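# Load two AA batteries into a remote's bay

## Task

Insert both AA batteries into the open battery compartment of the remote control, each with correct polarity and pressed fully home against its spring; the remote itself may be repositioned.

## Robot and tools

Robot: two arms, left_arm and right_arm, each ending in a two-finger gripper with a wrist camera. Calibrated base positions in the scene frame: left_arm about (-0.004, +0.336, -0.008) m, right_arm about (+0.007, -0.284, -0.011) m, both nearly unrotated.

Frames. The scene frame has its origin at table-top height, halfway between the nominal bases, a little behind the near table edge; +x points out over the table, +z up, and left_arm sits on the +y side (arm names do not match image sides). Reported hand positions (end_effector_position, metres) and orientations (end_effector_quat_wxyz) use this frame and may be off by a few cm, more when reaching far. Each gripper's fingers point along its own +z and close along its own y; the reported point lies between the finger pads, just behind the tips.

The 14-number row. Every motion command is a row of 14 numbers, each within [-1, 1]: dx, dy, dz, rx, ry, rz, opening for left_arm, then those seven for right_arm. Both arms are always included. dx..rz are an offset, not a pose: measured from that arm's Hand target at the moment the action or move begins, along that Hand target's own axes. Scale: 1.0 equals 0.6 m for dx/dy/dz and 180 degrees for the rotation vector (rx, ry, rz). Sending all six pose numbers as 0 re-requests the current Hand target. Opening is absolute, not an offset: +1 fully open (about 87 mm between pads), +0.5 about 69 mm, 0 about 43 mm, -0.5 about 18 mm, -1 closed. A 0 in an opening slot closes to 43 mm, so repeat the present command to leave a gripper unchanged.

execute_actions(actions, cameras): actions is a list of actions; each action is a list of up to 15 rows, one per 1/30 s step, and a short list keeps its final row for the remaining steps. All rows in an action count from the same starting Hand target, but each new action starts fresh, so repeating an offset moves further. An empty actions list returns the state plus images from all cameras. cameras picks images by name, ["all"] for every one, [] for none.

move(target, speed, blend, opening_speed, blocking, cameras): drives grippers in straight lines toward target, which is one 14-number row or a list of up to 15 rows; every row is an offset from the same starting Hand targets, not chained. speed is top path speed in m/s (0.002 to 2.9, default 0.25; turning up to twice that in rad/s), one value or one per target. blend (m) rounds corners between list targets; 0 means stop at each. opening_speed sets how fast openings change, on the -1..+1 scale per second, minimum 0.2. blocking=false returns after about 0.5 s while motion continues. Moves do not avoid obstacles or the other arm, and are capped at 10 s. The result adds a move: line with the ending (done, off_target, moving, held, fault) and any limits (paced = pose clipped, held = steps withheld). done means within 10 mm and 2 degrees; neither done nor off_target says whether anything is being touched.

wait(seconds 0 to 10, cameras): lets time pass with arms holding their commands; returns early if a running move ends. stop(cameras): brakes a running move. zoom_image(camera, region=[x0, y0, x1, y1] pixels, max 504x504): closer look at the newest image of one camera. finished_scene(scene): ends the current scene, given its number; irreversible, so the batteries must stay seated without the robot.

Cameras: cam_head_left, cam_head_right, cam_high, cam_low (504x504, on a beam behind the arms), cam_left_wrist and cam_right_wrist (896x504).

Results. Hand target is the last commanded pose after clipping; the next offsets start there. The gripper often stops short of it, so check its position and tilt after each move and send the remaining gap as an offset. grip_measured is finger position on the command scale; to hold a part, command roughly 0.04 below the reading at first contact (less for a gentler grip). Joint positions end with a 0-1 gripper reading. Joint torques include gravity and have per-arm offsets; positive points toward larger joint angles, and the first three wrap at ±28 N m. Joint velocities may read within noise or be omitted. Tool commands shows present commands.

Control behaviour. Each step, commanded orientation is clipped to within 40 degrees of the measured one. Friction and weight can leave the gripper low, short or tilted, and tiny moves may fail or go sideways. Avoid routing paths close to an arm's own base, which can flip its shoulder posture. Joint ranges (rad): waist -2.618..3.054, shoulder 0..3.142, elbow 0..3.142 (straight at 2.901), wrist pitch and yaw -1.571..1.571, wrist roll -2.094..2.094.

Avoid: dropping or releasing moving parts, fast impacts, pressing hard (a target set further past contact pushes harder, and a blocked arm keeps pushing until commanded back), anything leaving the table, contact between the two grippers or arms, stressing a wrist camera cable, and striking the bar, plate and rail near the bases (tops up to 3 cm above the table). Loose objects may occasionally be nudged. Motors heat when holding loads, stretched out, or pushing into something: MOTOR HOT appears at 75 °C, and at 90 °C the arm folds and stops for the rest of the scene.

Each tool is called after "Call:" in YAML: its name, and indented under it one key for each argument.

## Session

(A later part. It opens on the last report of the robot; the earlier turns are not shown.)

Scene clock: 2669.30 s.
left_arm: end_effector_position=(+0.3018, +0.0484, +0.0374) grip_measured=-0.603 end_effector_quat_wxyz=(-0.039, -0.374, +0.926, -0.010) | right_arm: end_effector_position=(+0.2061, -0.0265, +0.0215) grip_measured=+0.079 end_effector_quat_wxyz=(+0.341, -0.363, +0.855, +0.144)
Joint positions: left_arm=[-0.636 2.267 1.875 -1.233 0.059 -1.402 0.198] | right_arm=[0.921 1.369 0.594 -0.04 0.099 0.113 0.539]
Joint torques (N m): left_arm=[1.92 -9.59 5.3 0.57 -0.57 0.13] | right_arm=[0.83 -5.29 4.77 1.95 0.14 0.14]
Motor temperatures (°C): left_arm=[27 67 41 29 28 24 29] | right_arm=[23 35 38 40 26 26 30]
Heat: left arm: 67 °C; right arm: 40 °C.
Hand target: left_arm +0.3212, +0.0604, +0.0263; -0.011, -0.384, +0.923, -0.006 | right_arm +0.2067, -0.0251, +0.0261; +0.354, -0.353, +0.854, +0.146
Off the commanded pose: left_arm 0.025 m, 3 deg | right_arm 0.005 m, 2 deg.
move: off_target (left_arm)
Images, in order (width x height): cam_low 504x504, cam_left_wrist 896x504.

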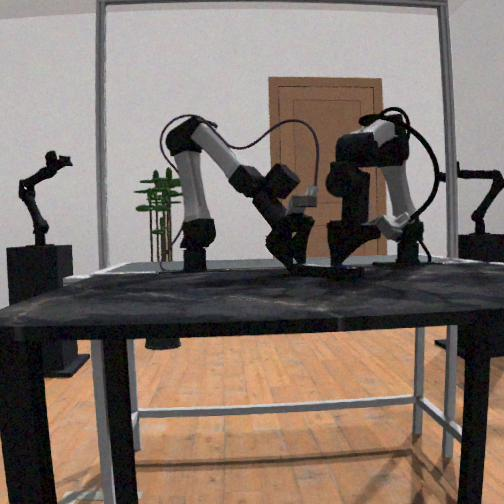

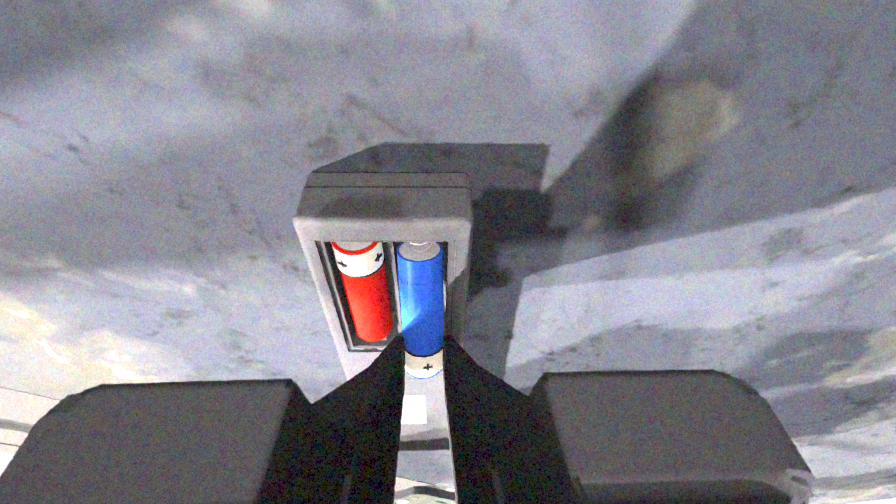

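Call:
move:
  target: [-0.006, 0.0, 0.014, 0, -0.028, 0, -0.69, 0, 0, 0, 0, 0, 0, 0.02]
  speed: 0.05
  cameras: ["cam_left_wrist", "cam_low"]

Call:
zoom_image:
  camera: "cam_left_wrist"
  region: [340, 120, 560, 390]

Call:
zoom_image:
  camera: "cam_low"
  region: [305, 235, 385, 295]

Scene clock: 2679.30 s.
left_arm: end_effector_position=(+0.3011, +0.0482, +0.0353) grip_measured=-0.603 end_effector_quat_wxyz=(-0.035, -0.372, +0.927, -0.009) | right_arm: end_effector_position=(+0.2054, -0.0275, +0.0201) grip_measured=+0.079 end_effector_quat_wxyz=(+0.339, -0.363, +0.856, +0.143)
Joint positions: left_arm=[-0.64 2.265 1.866 -1.224 0.051 -1.402 0.198] | right_arm=[0.921 1.369 0.59 -0.039 0.099 0.113 0.539]
Joint torques (N m): left_arm=[0.34 -10.06 3.62 0.75 -1.44 -0.1] | right_arm=[0.81 -5.3 5.08 1.92 0.13 0.14]
Motor temperatures (°C): left_arm=[27 66 41 30 28 24 29] | right_arm=[23 35 38 40 26 26 30]
Heat: left arm: 66 °C; right arm: 40 °C.
Hand target: left_arm +0.3236, +0.0627, +0.0178; +0.030, -0.384, +0.923, +0.011 | right_arm +0.2067, -0.0251, +0.0261; +0.354, -0.353, +0.854, +0.146
Off the commanded pose: left_arm 0.032 m, 8 deg | right_arm 0.007 m, 2 deg.
move: off_target (left_arm)
Images, in order (width x height): cam_low 504x504, cam_left_wrist 896x504.

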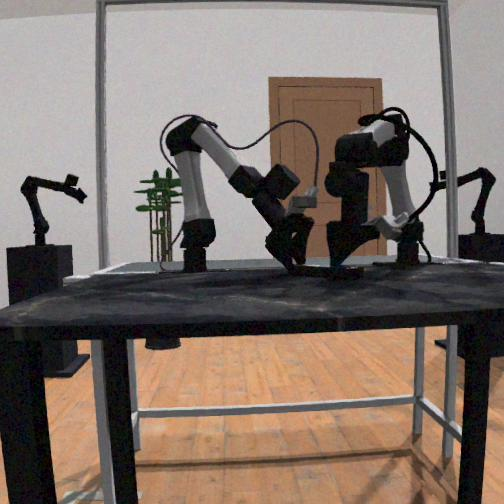

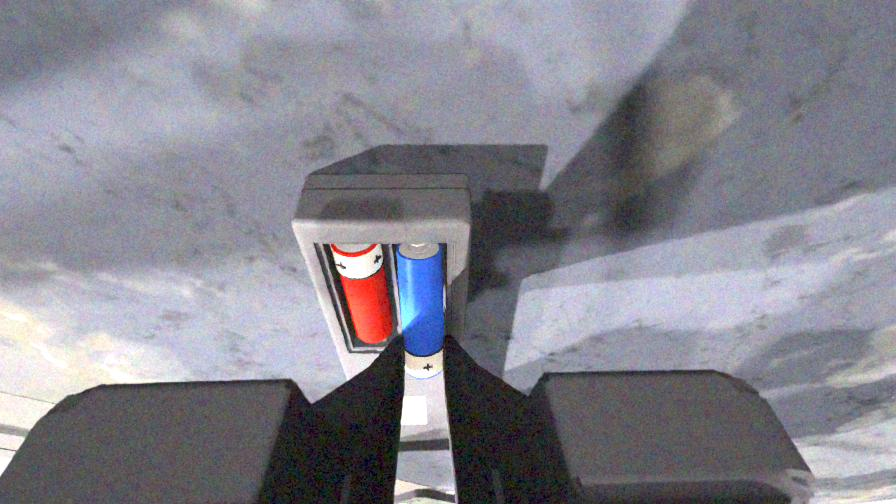

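Scaled by 1.867 from the camera's 896x504 image, which has a finer 1280x720 frame.

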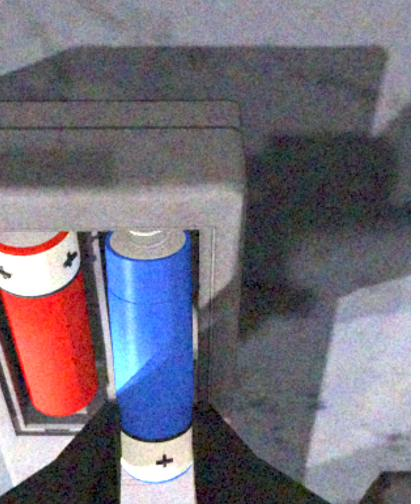

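Scaled by 6.300 from the camera's 504x504 image, which has a finer 720x720 frame.

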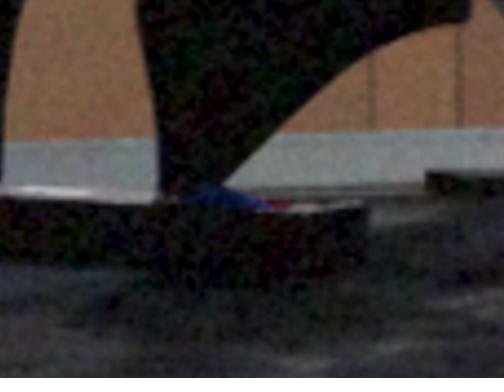

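Call:
move:
  target: [-0.002, 0.0, 0.012, 0, -0.035, 0, -0.69, 0, 0, 0, 0, 0, 0, 0.02]
  speed: 0.05
  cameras: ["cam_left_wrist", "cam_low"]

Call:
zoom_image:
  camera: "cam_left_wrist"
  region: [340, 120, 560, 390]

Call:
zoom_image:
  camera: "cam_low"
  region: [305, 235, 385, 295]

Scene clock: 2690.90 s.
left_arm: end_effector_position=(+0.3010, +0.0475, +0.0350) grip_measured=-0.603 end_effector_quat_wxyz=(+0.014, -0.369, +0.929, +0.005) | right_arm: end_effector_position=(+0.2054, -0.0275, +0.0201) grip_measured=+0.079 end_effector_quat_wxyz=(+0.339, -0.363, +0.856, +0.143)
Joint positions: left_arm=[-0.682 2.237 1.837 -1.196 -0.045 -1.437 0.198] | right_arm=[0.921 1.369 0.59 -0.039 0.099 0.113 0.539]
Joint torques (N m): left_arm=[0.36 -8.46 2.99 0.86 -1.63 -0.13] | right_arm=[0.81 -5.31 5.09 1.92 0.13 0.15]
Motor temperatures (°C): left_arm=[27 66 40 30 29 24 29] | right_arm=[23 35 38 40 26 26 30]
Heat: left arm: 66 °C; right arm: 40 °C.
Hand target: left_arm +0.3248, +0.0639, +0.0107; +0.080, -0.383, +0.920, +0.032 | right_arm +0.2067, -0.0251, +0.0261; +0.354, -0.353, +0.854, +0.146
Off the commanded pose: left_arm 0.038 m, 8 deg | right_arm 0.007 m, 2 deg.
move: off_target (left_arm)
Images, in order (width x height): cam_low 504x504, cam_left_wrist 896x504.

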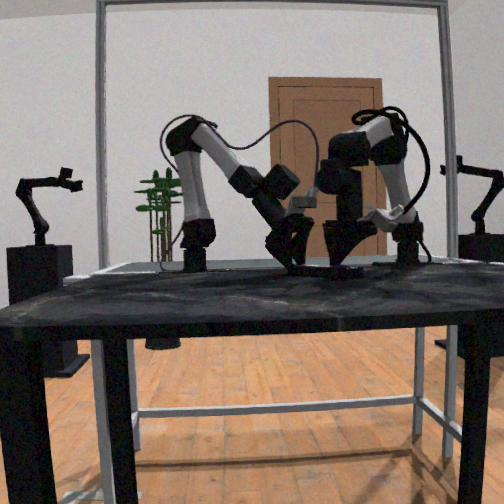

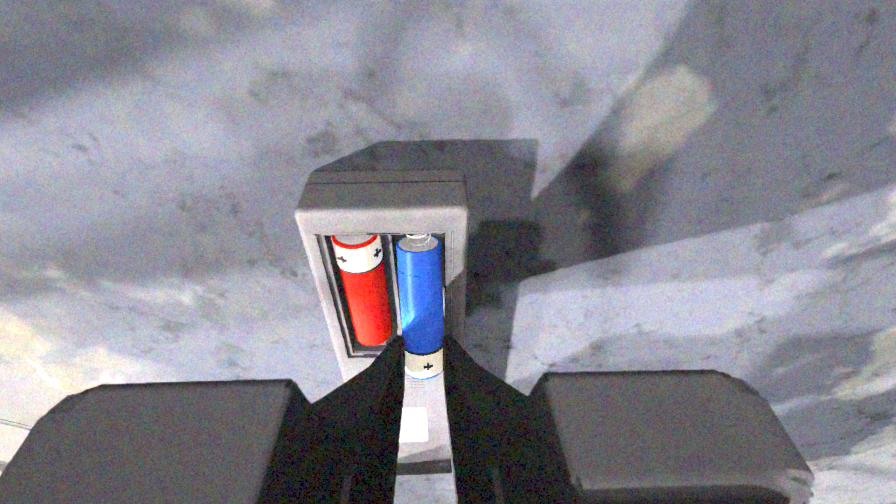

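Scaled by 1.867 from the camera's 896x504 image, which has a finer 1280x720 frame.

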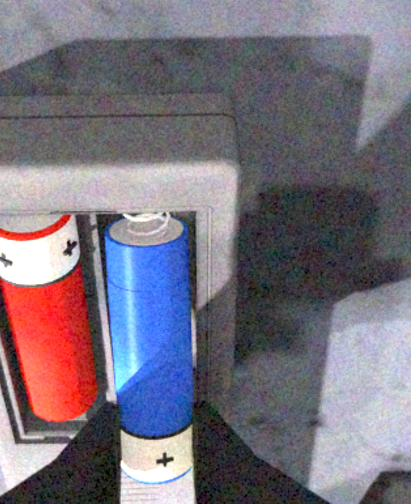

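Scaled by 6.300 from the camera's 504x504 image, which has a finer 720x720 frame.

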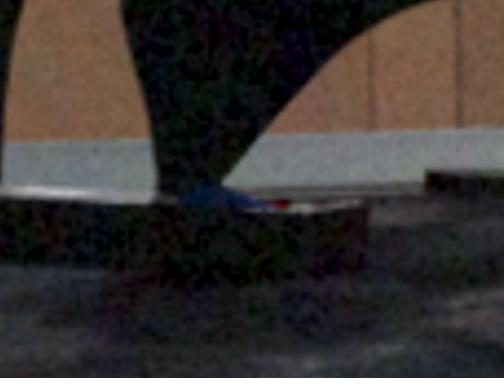

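Call:
move:
  target: [-0.025, 0.0, 0.000, 0, 0, 0, -0.69, 0, 0, 0, 0, 0, 0, 0.02]
  speed: 0.05
  cameras: ["cam_left_wrist", "cam_low"]

Call:
zoom_image:
  camera: "cam_left_wrist"
  region: [340, 120, 560, 390]

Call:
zoom_image:
  camera: "cam_low"
  region: [305, 235, 385, 295]

Scene clock: 2700.23 s.
left_arm: end_effector_position=(+0.3019, +0.0484, +0.0350) grip_measured=-0.603 end_effector_quat_wxyz=(+0.014, -0.371, +0.929, +0.005) | right_arm: end_effector_position=(+0.2054, -0.0275, +0.0201) grip_measured=+0.079 end_effector_quat_wxyz=(+0.339, -0.363, +0.856, +0.143)
Joint positions: left_arm=[-0.679 2.237 1.837 -1.196 -0.045 -1.437 0.198] | right_arm=[0.921 1.369 0.59 -0.039 0.099 0.113 0.539]
Joint torques (N m): left_arm=[2.67 -8.36 4.4 0.77 -1.64 0.15] | right_arm=[0.83 -5.3 5.11 1.92 0.13 0.14]
Motor temperatures (°C): left_arm=[27 64 40 30 30 24 29] | right_arm=[23 35 38 40 26 26 30]
Heat: left arm: 64 °C; right arm: 40 °C.
Hand target: left_arm +0.3352, +0.0744, +0.0133; +0.080, -0.383, +0.920, +0.032 | right_arm +0.2067, -0.0251, +0.0261; +0.354, -0.353, +0.854, +0.146
Off the commanded pose: left_arm 0.048 m, 8 deg | right_arm 0.007 m, 2 deg.
move: off_target (left_arm)
Images, in order (width x height): cam_low 504x504, cam_left_wrist 896x504.

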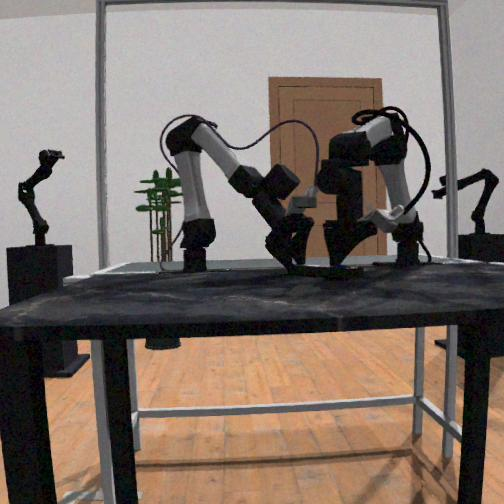

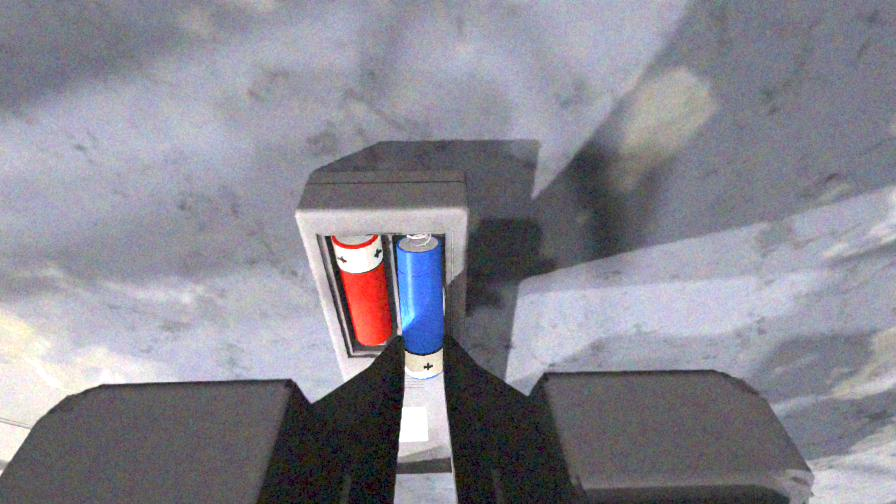

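Scaled by 1.867 from the camera's 896x504 image, which has a finer 1280x720 frame.

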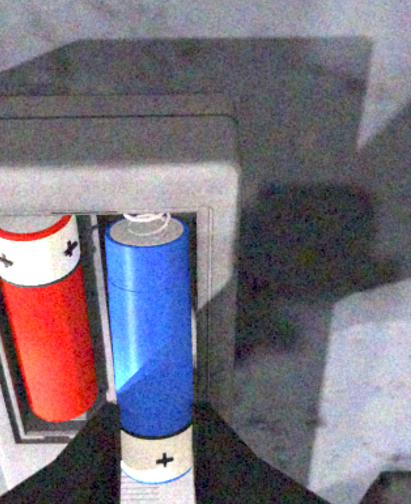

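Scaled by 6.300 from the camera's 504x504 image, which has a finer 720x720 frame.

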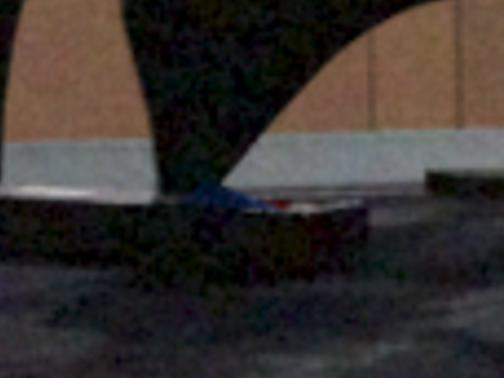

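Call:
move:
  target: [-0.020, 0.0, 0.004, 0, 0, 0, -0.69, 0, 0, 0, 0, 0, 0, 0.02]
  speed: 0.05
  cameras: ["cam_left_wrist", "cam_low"]

Call:
zoom_image:
  camera: "cam_left_wrist"
  region: [340, 120, 560, 390]

Call:
zoom_image:
  camera: "cam_low"
  region: [305, 235, 385, 295]

Scene clock: 2706.63 s.
left_arm: end_effector_position=(+0.3070, +0.0534, +0.0335) grip_measured=-0.604 end_effector_quat_wxyz=(+0.015, -0.368, +0.930, +0.005) | right_arm: end_effector_position=(+0.2086, -0.0243, +0.0232) grip_measured=+0.079 end_effector_quat_wxyz=(+0.349, -0.360, +0.853, +0.147)
Joint positions: left_arm=[-0.663 2.241 1.837 -1.19 -0.049 -1.415 0.198] | right_arm=[0.921 1.369 0.59 -0.017 0.104 0.113 0.539]
Joint torques (N m): left_arm=[3.54 -8.29 5.04 0.76 -1.6 0.14] | right_arm=[0.83 -5.26 5.12 1.7 0.09 0.14]
Motor temperatures (°C): left_arm=[27 63 40 30 30 24 29] | right_arm=[23 35 38 40 26 26 30]
Heat: left arm: 63 °C; right arm: 40 °C.
Hand target: left_arm +0.3438, +0.0831, +0.0130; +0.080, -0.383, +0.920, +0.032 | right_arm +0.2067, -0.0251, +0.0261; +0.354, -0.353, +0.854, +0.146
Off the commanded pose: left_arm 0.052 m, 8 deg | right_arm 0.004 m, 1 deg.
move: off_target (left_arm)
Images, in order (width x height): cam_low 504x504, cam_left_wrist 896x504.

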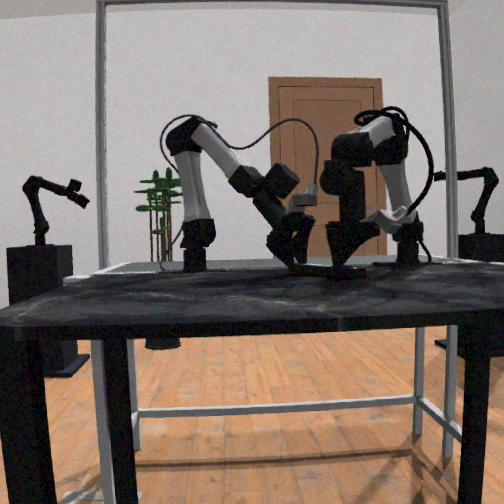

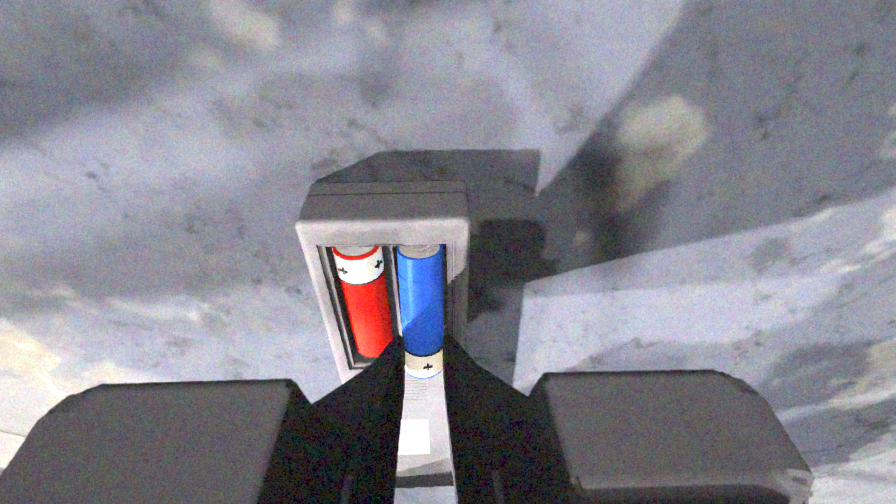

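Scaled by 1.867 from the camera's 896x504 image, which has a finer 1280x720 frame.

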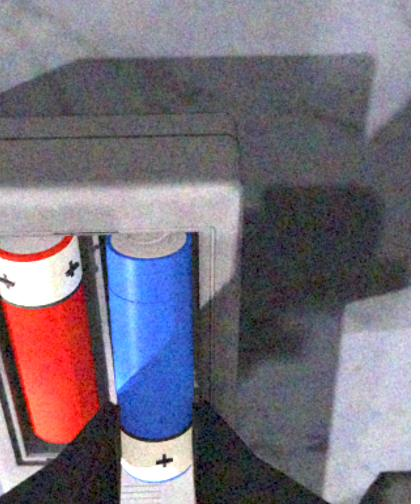

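Scaled by 6.300 from the camera's 504x504 image, which has a finer 720x720 frame.

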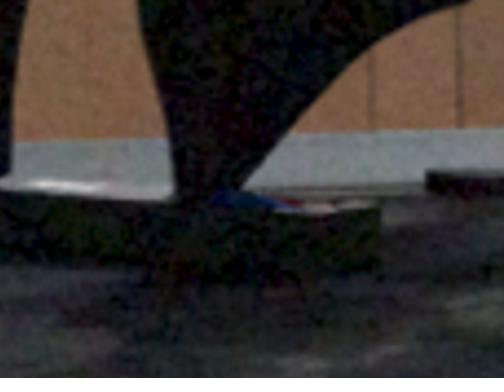

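Call:
move:
  target: [-0.004, 0.0, 0.008, 0, 0, 0, -0.69, 0.0236, 0, -0.0047, 0, 0, 0, 0.02]
  speed: 0.05
  cameras: ["cam_left_wrist", "cam_low"]

Call:
zoom_image:
  camera: "cam_left_wrist"
  region: [340, 120, 560, 390]

Call:
zoom_image:
  camera: "cam_low"
  region: [305, 235, 385, 295]

Scene clock: 2717.63 s.
left_arm: end_effector_position=(+0.3070, +0.0539, +0.0324) grip_measured=-0.604 end_effector_quat_wxyz=(+0.015, -0.366, +0.931, +0.004) | right_arm: end_effector_position=(+0.2079, -0.0248, +0.0187) grip_measured=+0.079 end_effector_quat_wxyz=(+0.363, -0.358, +0.847, +0.151)
Joint positions: left_arm=[-0.662 2.241 1.832 -1.186 -0.047 -1.409 0.198] | right_arm=[0.929 1.363 0.542 0.055 0.116 0.113 0.539]
Joint torques (N m): left_arm=[3.96 -7.97 4.45 0.83 -1.62 0.16] | right_arm=[1.02 -6.98 4.07 1.28 0.06 0.2]
Motor temperatures (°C): left_arm=[28 60 40 30 31 24 29] | right_arm=[23 34 38 39 26 26 30]
Heat: left arm: 60 °C; right arm: 39 °C.
Hand target: left_arm +0.3460, +0.0853, +0.0087; +0.080, -0.383, +0.920, +0.032 | right_arm +0.1982, -0.0336, +0.0181; +0.354, -0.353, +0.854, +0.146
Off the commanded pose: left_arm 0.055 m, 8 deg | right_arm 0.013 m, 2 deg.
move: off_target (left_arm, right_arm)
Images, in order (width x height): cam_low 504x504, cam_left_wrist 896x504.

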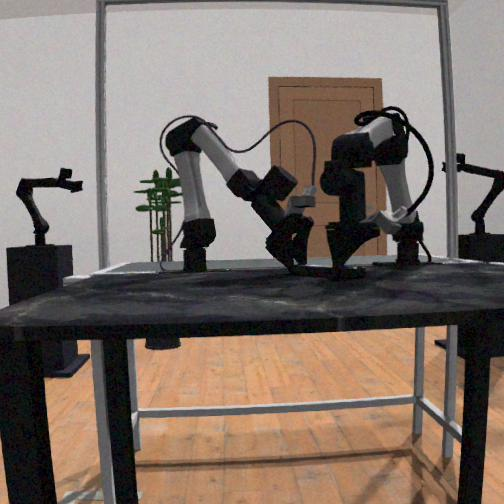

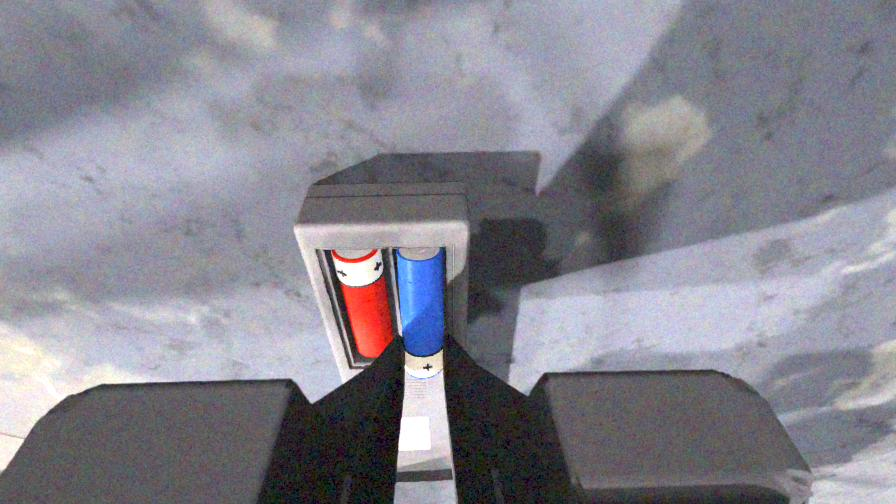

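Scaled by 1.867 from the camera's 896x504 image, which has a finer 1280x720 frame.

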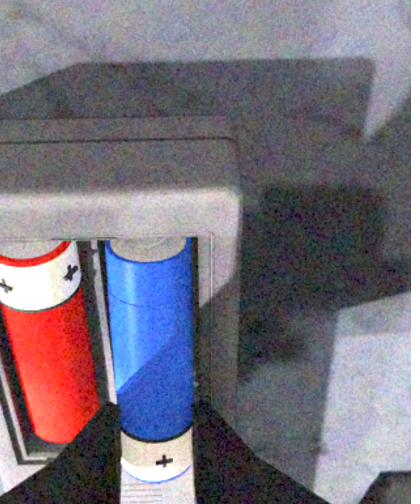

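Scaled by 6.300 from the camera's 504x504 image, which has a finer 720x720 frame.

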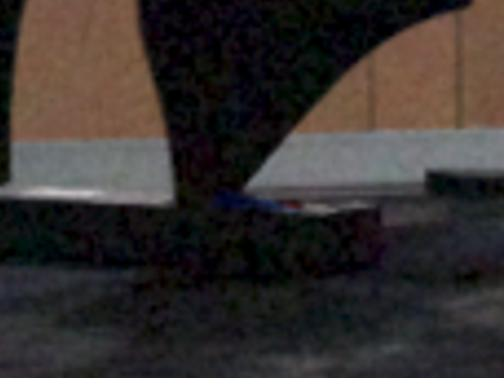

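Call:
move:
  target: [0.050, 0.0, 0.000, 0, 0, 0, -0.69, 0, 0, 0, 0, 0, 0, 0.02]
  speed: 0.08
  cameras: ["cam_left_wrist", "cam_low"]

Call:
zoom_image:
  camera: "cam_left_wrist"
  region: [340, 120, 560, 390]

Call:
zoom_image:
  camera: "cam_low"
  region: [305, 235, 385, 295]

Scene clock: 2732.97 s.
left_arm: end_effector_position=(+0.3042, +0.0488, +0.0310) grip_measured=-0.604 end_effector_quat_wxyz=(+0.023, -0.367, +0.930, +0.003) | right_arm: end_effector_position=(+0.2069, -0.0269, +0.0174) grip_measured=+0.079 end_effector_quat_wxyz=(+0.362, -0.356, +0.848, +0.149)
Joint positions: left_arm=[-0.68 2.233 1.816 -1.166 -0.059 -1.429 0.198] | right_arm=[0.929 1.358 0.534 0.055 0.119 0.117 0.539]
Joint torques (N m): left_arm=[0.31 -7.77 2.73 0.87 -1.49 -0.17] | right_arm=[1.03 -6.6 4.68 1.26 0.05 0.15]
Motor temperatures (°C): left_arm=[28 58 40 30 32 24 29] | right_arm=[23 35 38 37 26 26 30]
Heat: left arm: 58 °C; right arm: 38 °C.
Hand target: left_arm +0.3252, +0.0644, +0.0035; +0.080, -0.383, +0.920, +0.032 | right_arm +0.1982, -0.0336, +0.0181; +0.354, -0.353, +0.854, +0.146
Off the commanded pose: left_arm 0.038 m, 8 deg | right_arm 0.011 m, 1 deg.
move: off_target (left_arm, right_arm)
Images, in order (width x height): cam_low 504x504, cam_left_wrist 896x504.

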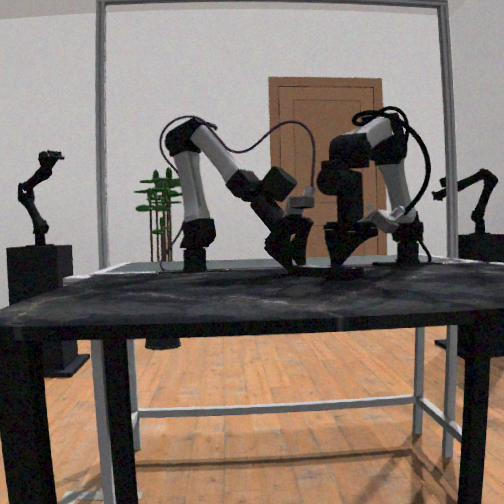

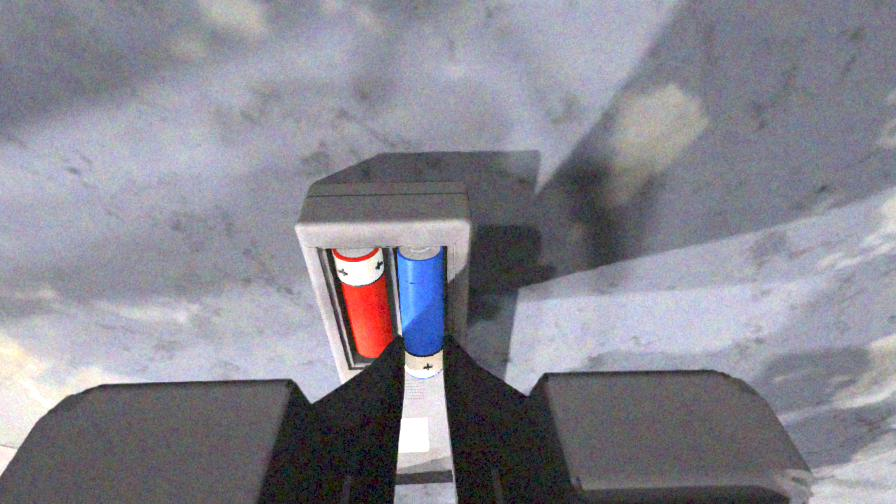

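Scaled by 1.867 from the camera's 896x504 image, which has a finer 1280x720 frame.

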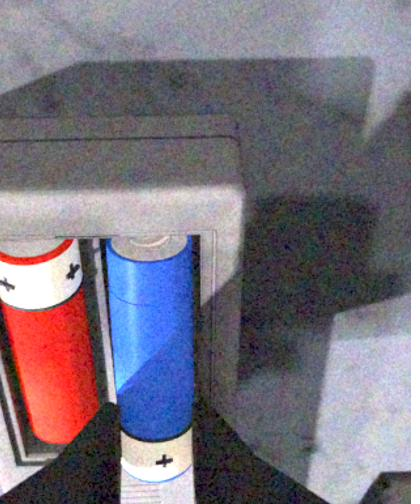

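Scaled by 6.300 from the camera's 504x504 image, which has a finer 720x720 frame.

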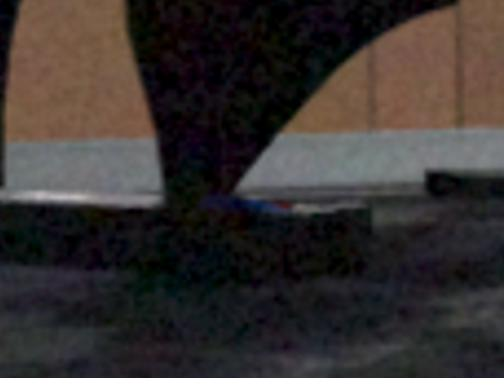

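Call:
execute_actions:
  actions: []
  cameras: ["cam_low", "cam_left_wrist"]

Call:
zoom_image:
  camera: "cam_low"
  region: [305, 235, 385, 295]

Scene clock: 2766.40 s.
left_arm: end_effector_position=(+0.3042, +0.0488, +0.0310) grip_measured=-0.604 end_effector_quat_wxyz=(+0.023, -0.367, +0.930, +0.003) | right_arm: end_effector_position=(+0.2069, -0.0269, +0.0174) grip_measured=+0.079 end_effector_quat_wxyz=(+0.362, -0.356, +0.848, +0.149)
Joint positions: left_arm=[-0.68 2.233 1.816 -1.166 -0.059 -1.429 0.198] | right_arm=[0.929 1.358 0.534 0.055 0.119 0.117 0.539]
Joint velocities: within noise
Joint torques (N m): left_arm=[0.31 -7.79 2.77 0.87 -1.48 -0.16] | right_arm=[1.03 -6.57 4.71 1.26 0.05 0.15]
Motor temperatures (°C): left_arm=[28 55 39 30 32 24 29] | right_arm=[23 35 37 36 26 26 30]
Heat: left arm: 55 °C; right arm: 37 °C.
Hand target: left_arm +0.3252, +0.0644, +0.0035; +0.080, -0.383, +0.920, +0.032 | right_arm +0.1982, -0.0336, +0.0181; +0.354, -0.353, +0.854, +0.146
Tool commands: left_gripper/opening=-0.69 right_gripper/opening=+0.02
Off the commanded pose: left_arm 0.038 m, 8 deg | right_arm 0.011 m, 1 deg.
Images, in order (width x height): cam_low 504x504, cam_left_wrist 896x504.

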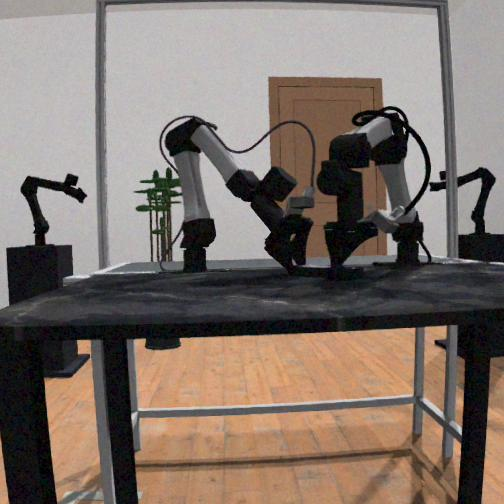

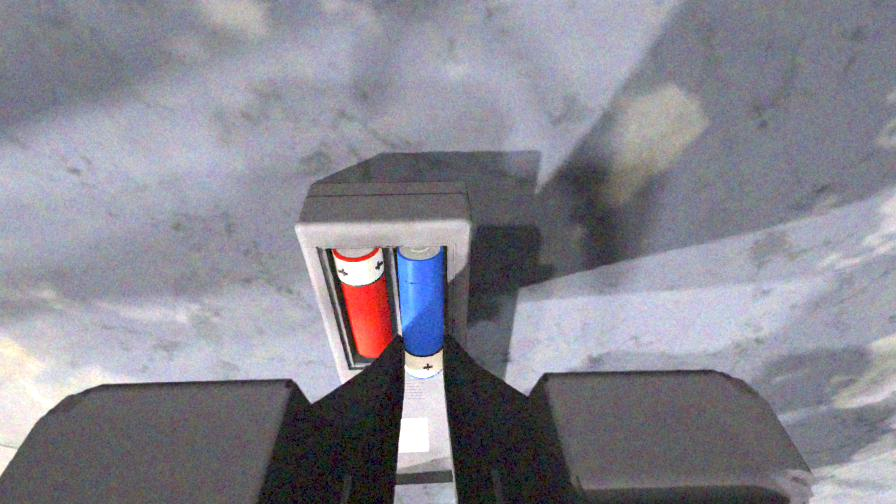

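Scaled by 6.300 from the camera's 504x504 image, which has a finer 720x720 frame.

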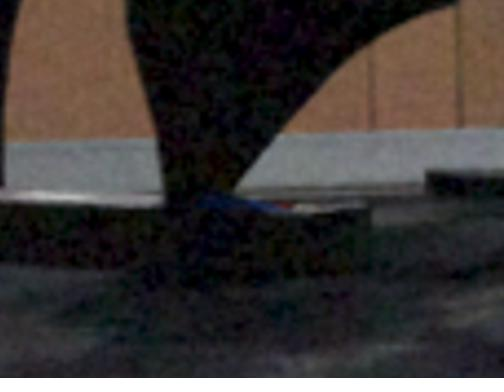

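Call:
move:
  target:
    - [0.02,0,-0.018,0,0,0,-0.69,0,0,0,0,0,0,0.02]
    - [0.02,0,-0.018,0,0,0,-0.45,0,0,0,0,0,0,0.02]
  speed: 0.05
  opening_speed: 0.5
  cameras: ["cam_low", "cam_left_wrist"]

Call:
zoom_image:
  camera: "cam_low"
  region: [305, 235, 385, 295]

Scene clock: 2793.50 s.
left_arm: end_effector_position=(+0.3018, +0.0470, +0.0317) grip_measured=-0.451 end_effector_quat_wxyz=(+0.043, -0.368, +0.929, +0.013) | right_arm: end_effector_position=(+0.2070, -0.0288, +0.0175) grip_measured=+0.079 end_effector_quat_wxyz=(+0.362, -0.351, +0.851, +0.146)
Joint positions: left_arm=[-0.706 2.228 1.816 -1.172 -0.105 -1.458 0.275] | right_arm=[0.929 1.354 0.534 0.046 0.129 0.126 0.539]
Joint torques (N m): left_arm=[-0.18 -8.18 3.97 0.69 -1.02 -0.22] | right_arm=[0.99 -6.28 4.74 1.34 0.02 0.12]
Heat: left arm: 54 °C; right arm: 37 °C.
Hand target: left_arm +0.3156, +0.0547, +0.0120; +0.080, -0.383, +0.920, +0.032 | right_arm +0.1982, -0.0336, +0.0181; +0.354, -0.353, +0.854, +0.146
Off the commanded pose: left_arm 0.025 m, 5 deg | right_arm 0.010 m, 1 deg.
move: off_target (left_arm); target 2's new opening was sent with left_arm's hand 0.025 m and 5 deg from that target
Images, in order (width x height): cam_low 504x504, cam_left_wrist 896x504.

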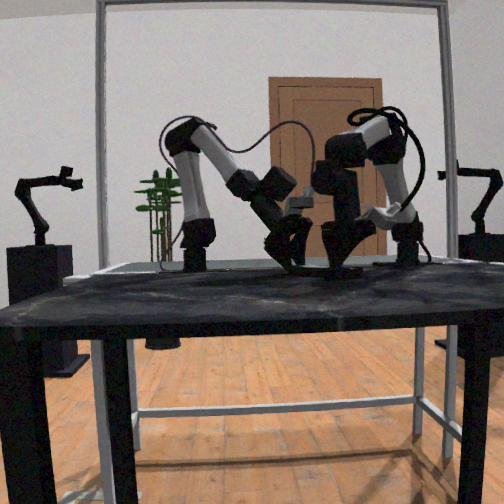

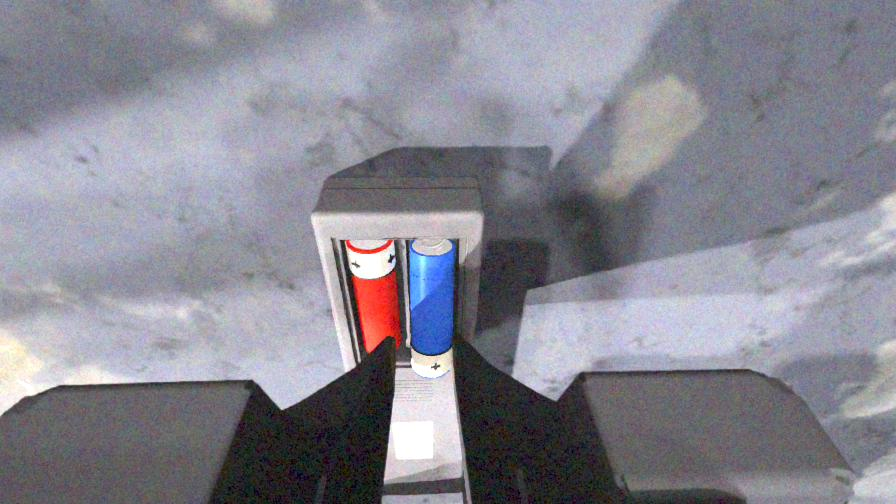

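Scaled by 6.300 from the camera's 504x504 image, which has a finer 720x720 frame.

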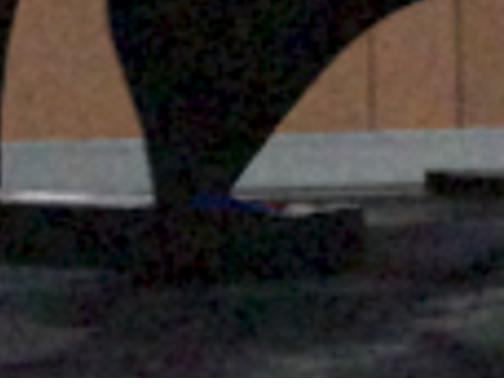

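Call:
move:
  target:
    - [-0.019,0,-0.098,0,0,0,-0.45,0,0,0,0,0,0,0.02]
    - [-0.019,0,-0.098,0,0.05,0,-1,0,0,0,0,0,0,0.02]
  speed: 0.1
  opening_speed: 0.8
  cameras: ["cam_low", "cam_left_wrist"]

Call:
zoom_image:
  camera: "cam_low"
  region: [305, 235, 385, 295]

Scene clock: 2817.67 s.
left_arm: end_effector_position=(+0.3104, +0.0622, +0.0642) grip_measured=-0.989 end_effector_quat_wxyz=(+0.003, -0.388, +0.922, +0.016) | right_arm: end_effector_position=(+0.2044, -0.0291, +0.0172) grip_measured=+0.079 end_effector_quat_wxyz=(+0.358, -0.355, +0.851, +0.147)
Joint positions: left_arm=[-0.639 2.247 1.967 -1.345 -0.039 -1.434 0.006] | right_arm=[0.932 1.349 0.534 0.035 0.122 0.123 0.539]
Joint torques (N m): left_arm=[0.2 -10.04 10.4 0.12 0.05 0.14] | right_arm=[0.8 -5.83 4.75 1.45 0.02 0.11]
Heat: left arm: 54 °C; right arm: 37 °C.
Hand target: left_arm +0.3162, +0.0556, +0.0719; +0.008, -0.384, +0.923, +0.002 | right_arm +0.1982, -0.0336, +0.0181; +0.354, -0.353, +0.854, +0.146
Off the commanded pose: left_arm 0.012 m, 2 deg | right_arm 0.008 m, 1 deg.
move: off_target (left_arm); target 2's new opening was sent with left_arm's hand 0.012 m and 2 deg from that target
Images, in order (width x height): cam_low 504x504, cam_left_wrist 896x504.

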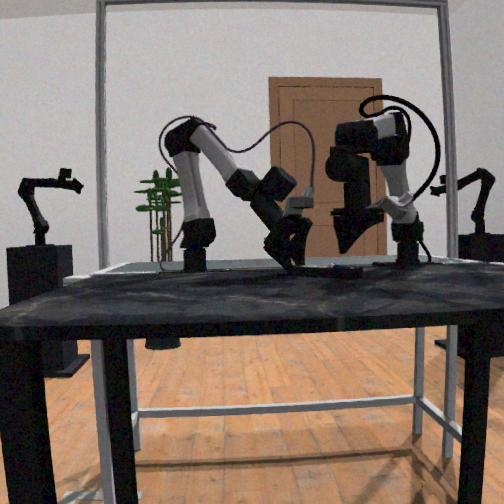

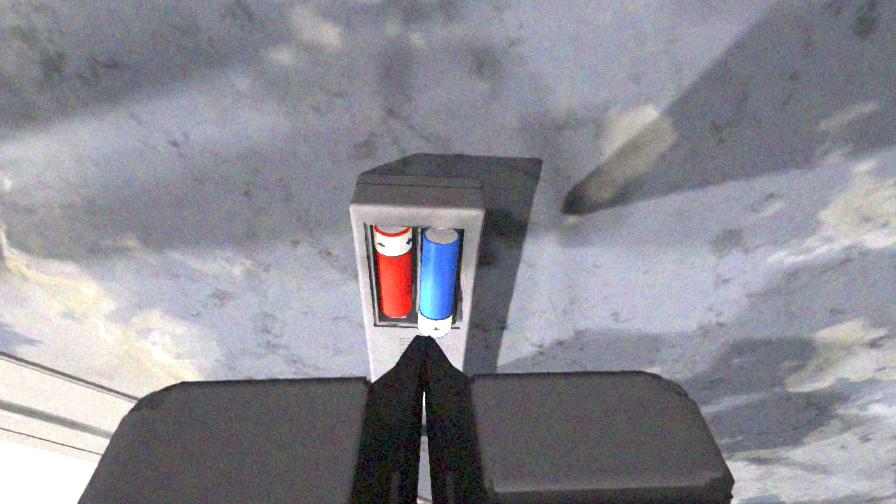

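Scaled by 6.300 from the camera's 504x504 image, which has a finer 720x720 frame.

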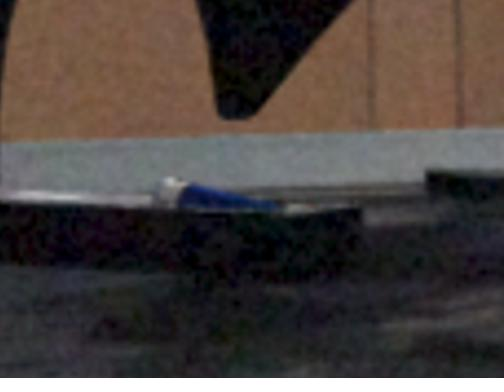

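Call:
zoom_image:
  camera: "cam_left_wrist"
  region: [340, 200, 500, 360]

Call:
zoom_image:
  camera: "cam_low"
  region: [320, 250, 370, 285]

Scaled by 3.150 from the camera's 896x504 image, which has a finer 1280x720 frame.

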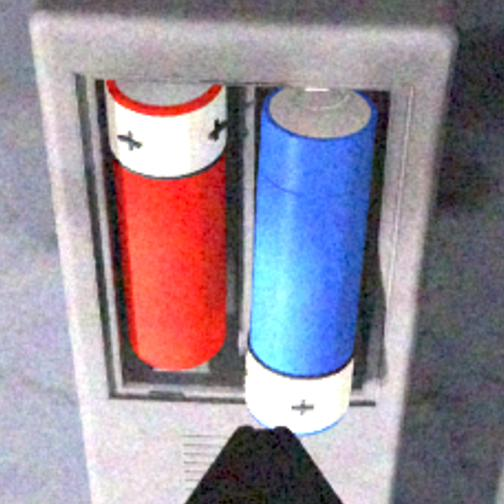

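Scaled by 10.080 from the camera's 504x504 image, which has a finer 720x720 frame.

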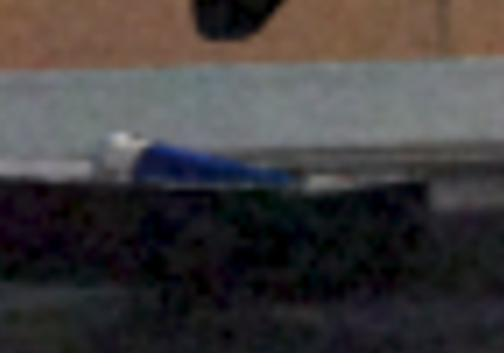

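Call:
move:
  target: [0.042,-0.0097,0.015,0,0,0,-1,0,0,0,0,0,0,0.02]
  speed: 0.1
  cameras: ["cam_low", "cam_left_wrist"]

Call:
zoom_image:
  camera: "cam_left_wrist"
  region: [340, 200, 500, 360]

Call:
zoom_image:
  camera: "cam_low"
  region: [305, 235, 385, 295]

Scene clock: 2898.17 s.
left_arm: end_effector_position=(+0.2954, +0.0452, +0.0579) grip_measured=-0.989 end_effector_quat_wxyz=(-0.001, -0.377, +0.926, +0.022) | right_arm: end_effector_position=(+0.2044, -0.0291, +0.0172) grip_measured=+0.079 end_effector_quat_wxyz=(+0.358, -0.355, +0.851, +0.147)
Joint positions: left_arm=[-0.691 2.264 1.967 -1.345 -0.036 -1.463 0.006] | right_arm=[0.932 1.349 0.534 0.035 0.122 0.123 0.539]
Joint torques (N m): left_arm=[-0.32 -10.24 8.99 0.34 0.02 -0.14] | right_arm=[0.77 -5.82 4.71 1.44 0.02 0.12]
Motor temperatures (°C): left_arm=[27 57 47 29 30 24 28] | right_arm=[23 34 37 33 26 26 30]
Heat: left arm: 57 °C; right arm: 37 °C.
Hand target: left_arm +0.3027, +0.0337, +0.0625; +0.008, -0.384, +0.923, +0.002 | right_arm +0.1982, -0.0336, +0.0181; +0.354, -0.353, +0.854, +0.146
Off the commanded pose: left_arm 0.014 m, 3 deg | right_arm 0.008 m, 1 deg.
move: off_target (left_arm)
Images, in order (width x height): cam_low 504x504, cam_left_wrist 896x504.

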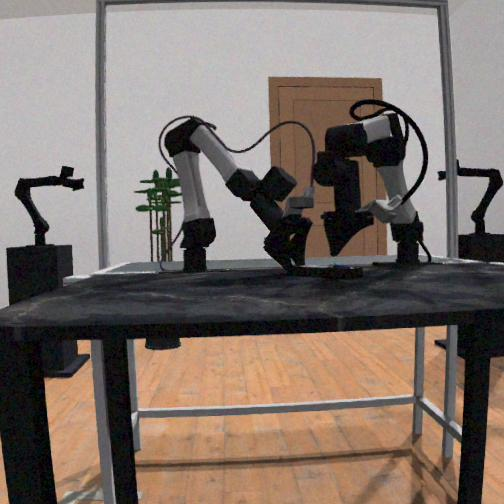

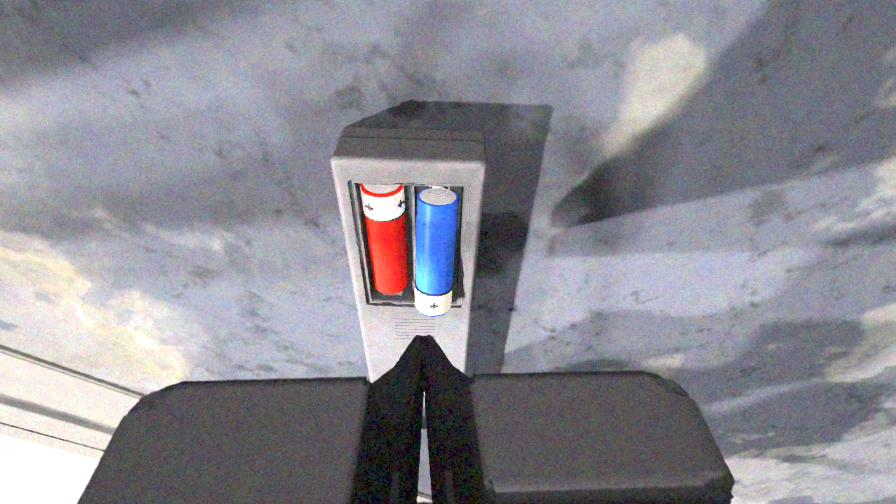

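Scaled by 3.150 from the camera's 896x504 image, which has a finer 1280x720 frame.

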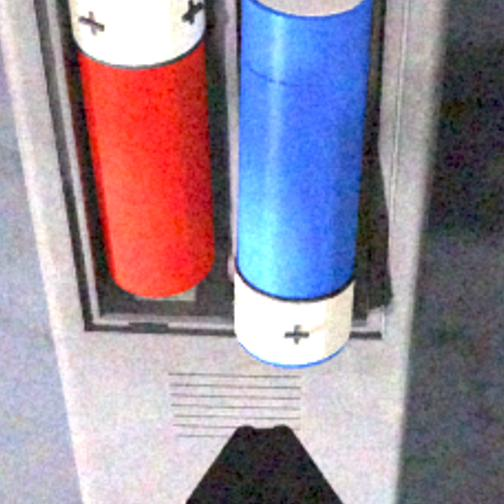

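Scaled by 6.300 from the camera's 504x504 image, which has a finer 720x720 frame.

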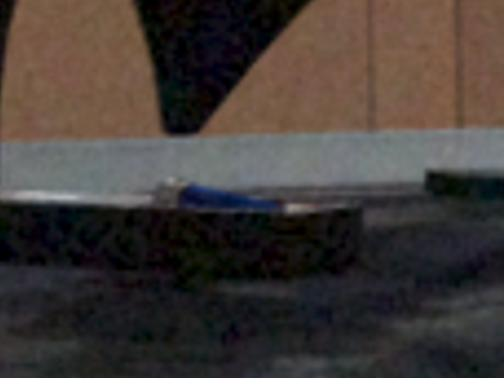

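Call:
move:
  target: [0,-0.007,0.021,0,0,0,-1,0,0,0,0,0,0,0.02]
  speed: 0.1
  cameras: ["cam_low", "cam_left_wrist"]

Call:
zoom_image:
  camera: "cam_left_wrist"
  region: [340, 200, 500, 360]

Call:
zoom_image:
  camera: "cam_low"
  region: [305, 235, 385, 295]

Scene clock: 2911.27 s.
left_arm: end_effector_position=(+0.3006, +0.0407, +0.0481) grip_measured=-0.989 end_effector_quat_wxyz=(+0.001, -0.377, +0.926, +0.018) | right_arm: end_effector_position=(+0.2044, -0.0291, +0.0172) grip_measured=+0.079 end_effector_quat_wxyz=(+0.358, -0.355, +0.851, +0.147)
Joint positions: left_arm=[-0.691 2.287 1.967 -1.313 -0.036 -1.463 0.006] | right_arm=[0.932 1.349 0.534 0.035 0.122 0.123 0.539]
Joint torques (N m): left_arm=[-0.31 -10.45 7.66 0.38 0.02 -0.14] | right_arm=[0.79 -5.85 4.72 1.44 0.03 0.11]
Motor temperatures (°C): left_arm=[27 57 46 29 30 24 28] | right_arm=[23 34 37 33 26 26 30]
Heat: left arm: 57 °C; right arm: 37 °C.
Hand target: left_arm +0.3059, +0.0308, +0.0500; +0.008, -0.384, +0.923, +0.002 | right_arm +0.1982, -0.0336, +0.0181; +0.354, -0.353, +0.854, +0.146
Off the commanded pose: left_arm 0.011 m, 2 deg | right_arm 0.008 m, 1 deg.
move: off_target (left_arm)
Images, in order (width x height): cam_low 504x504, cam_left_wrist 896x504.

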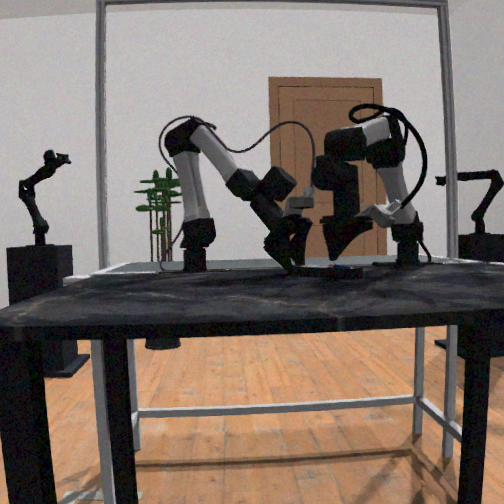

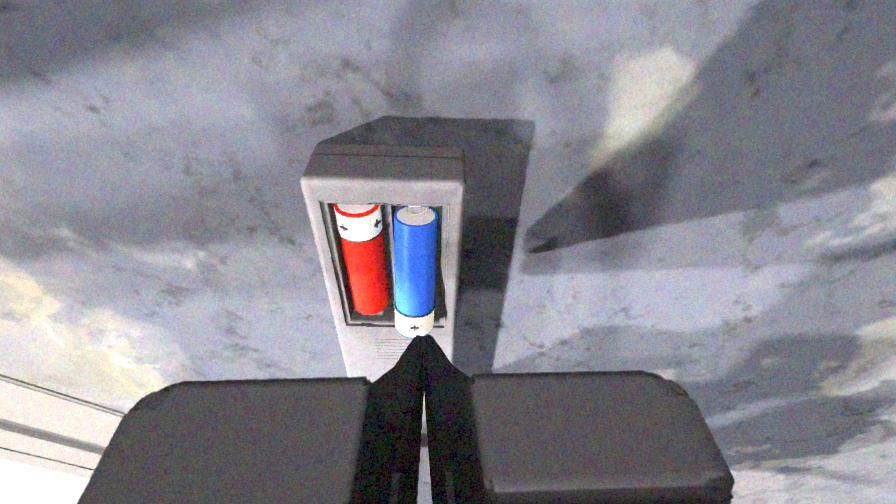

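Scaled by 3.150 from the camera's 896x504 image, which has a finer 1280x720 frame.

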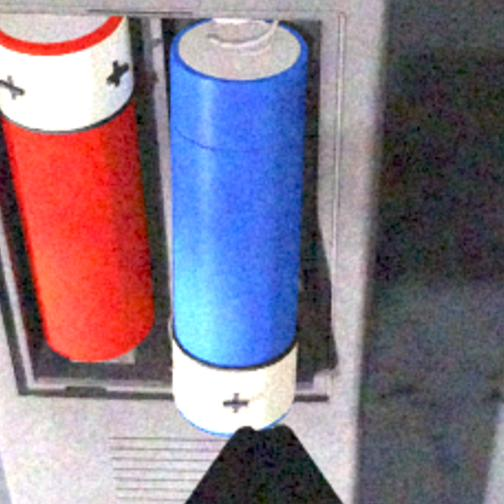

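Scaled by 6.300 from the camera's 504x504 image, which has a finer 720x720 frame.

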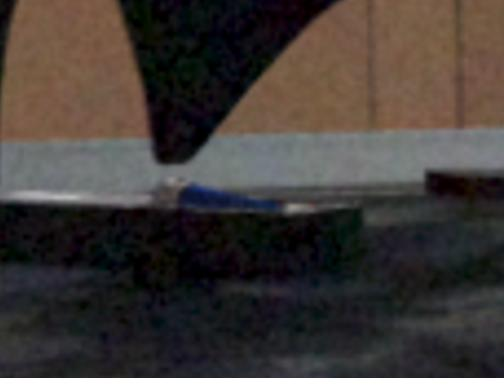

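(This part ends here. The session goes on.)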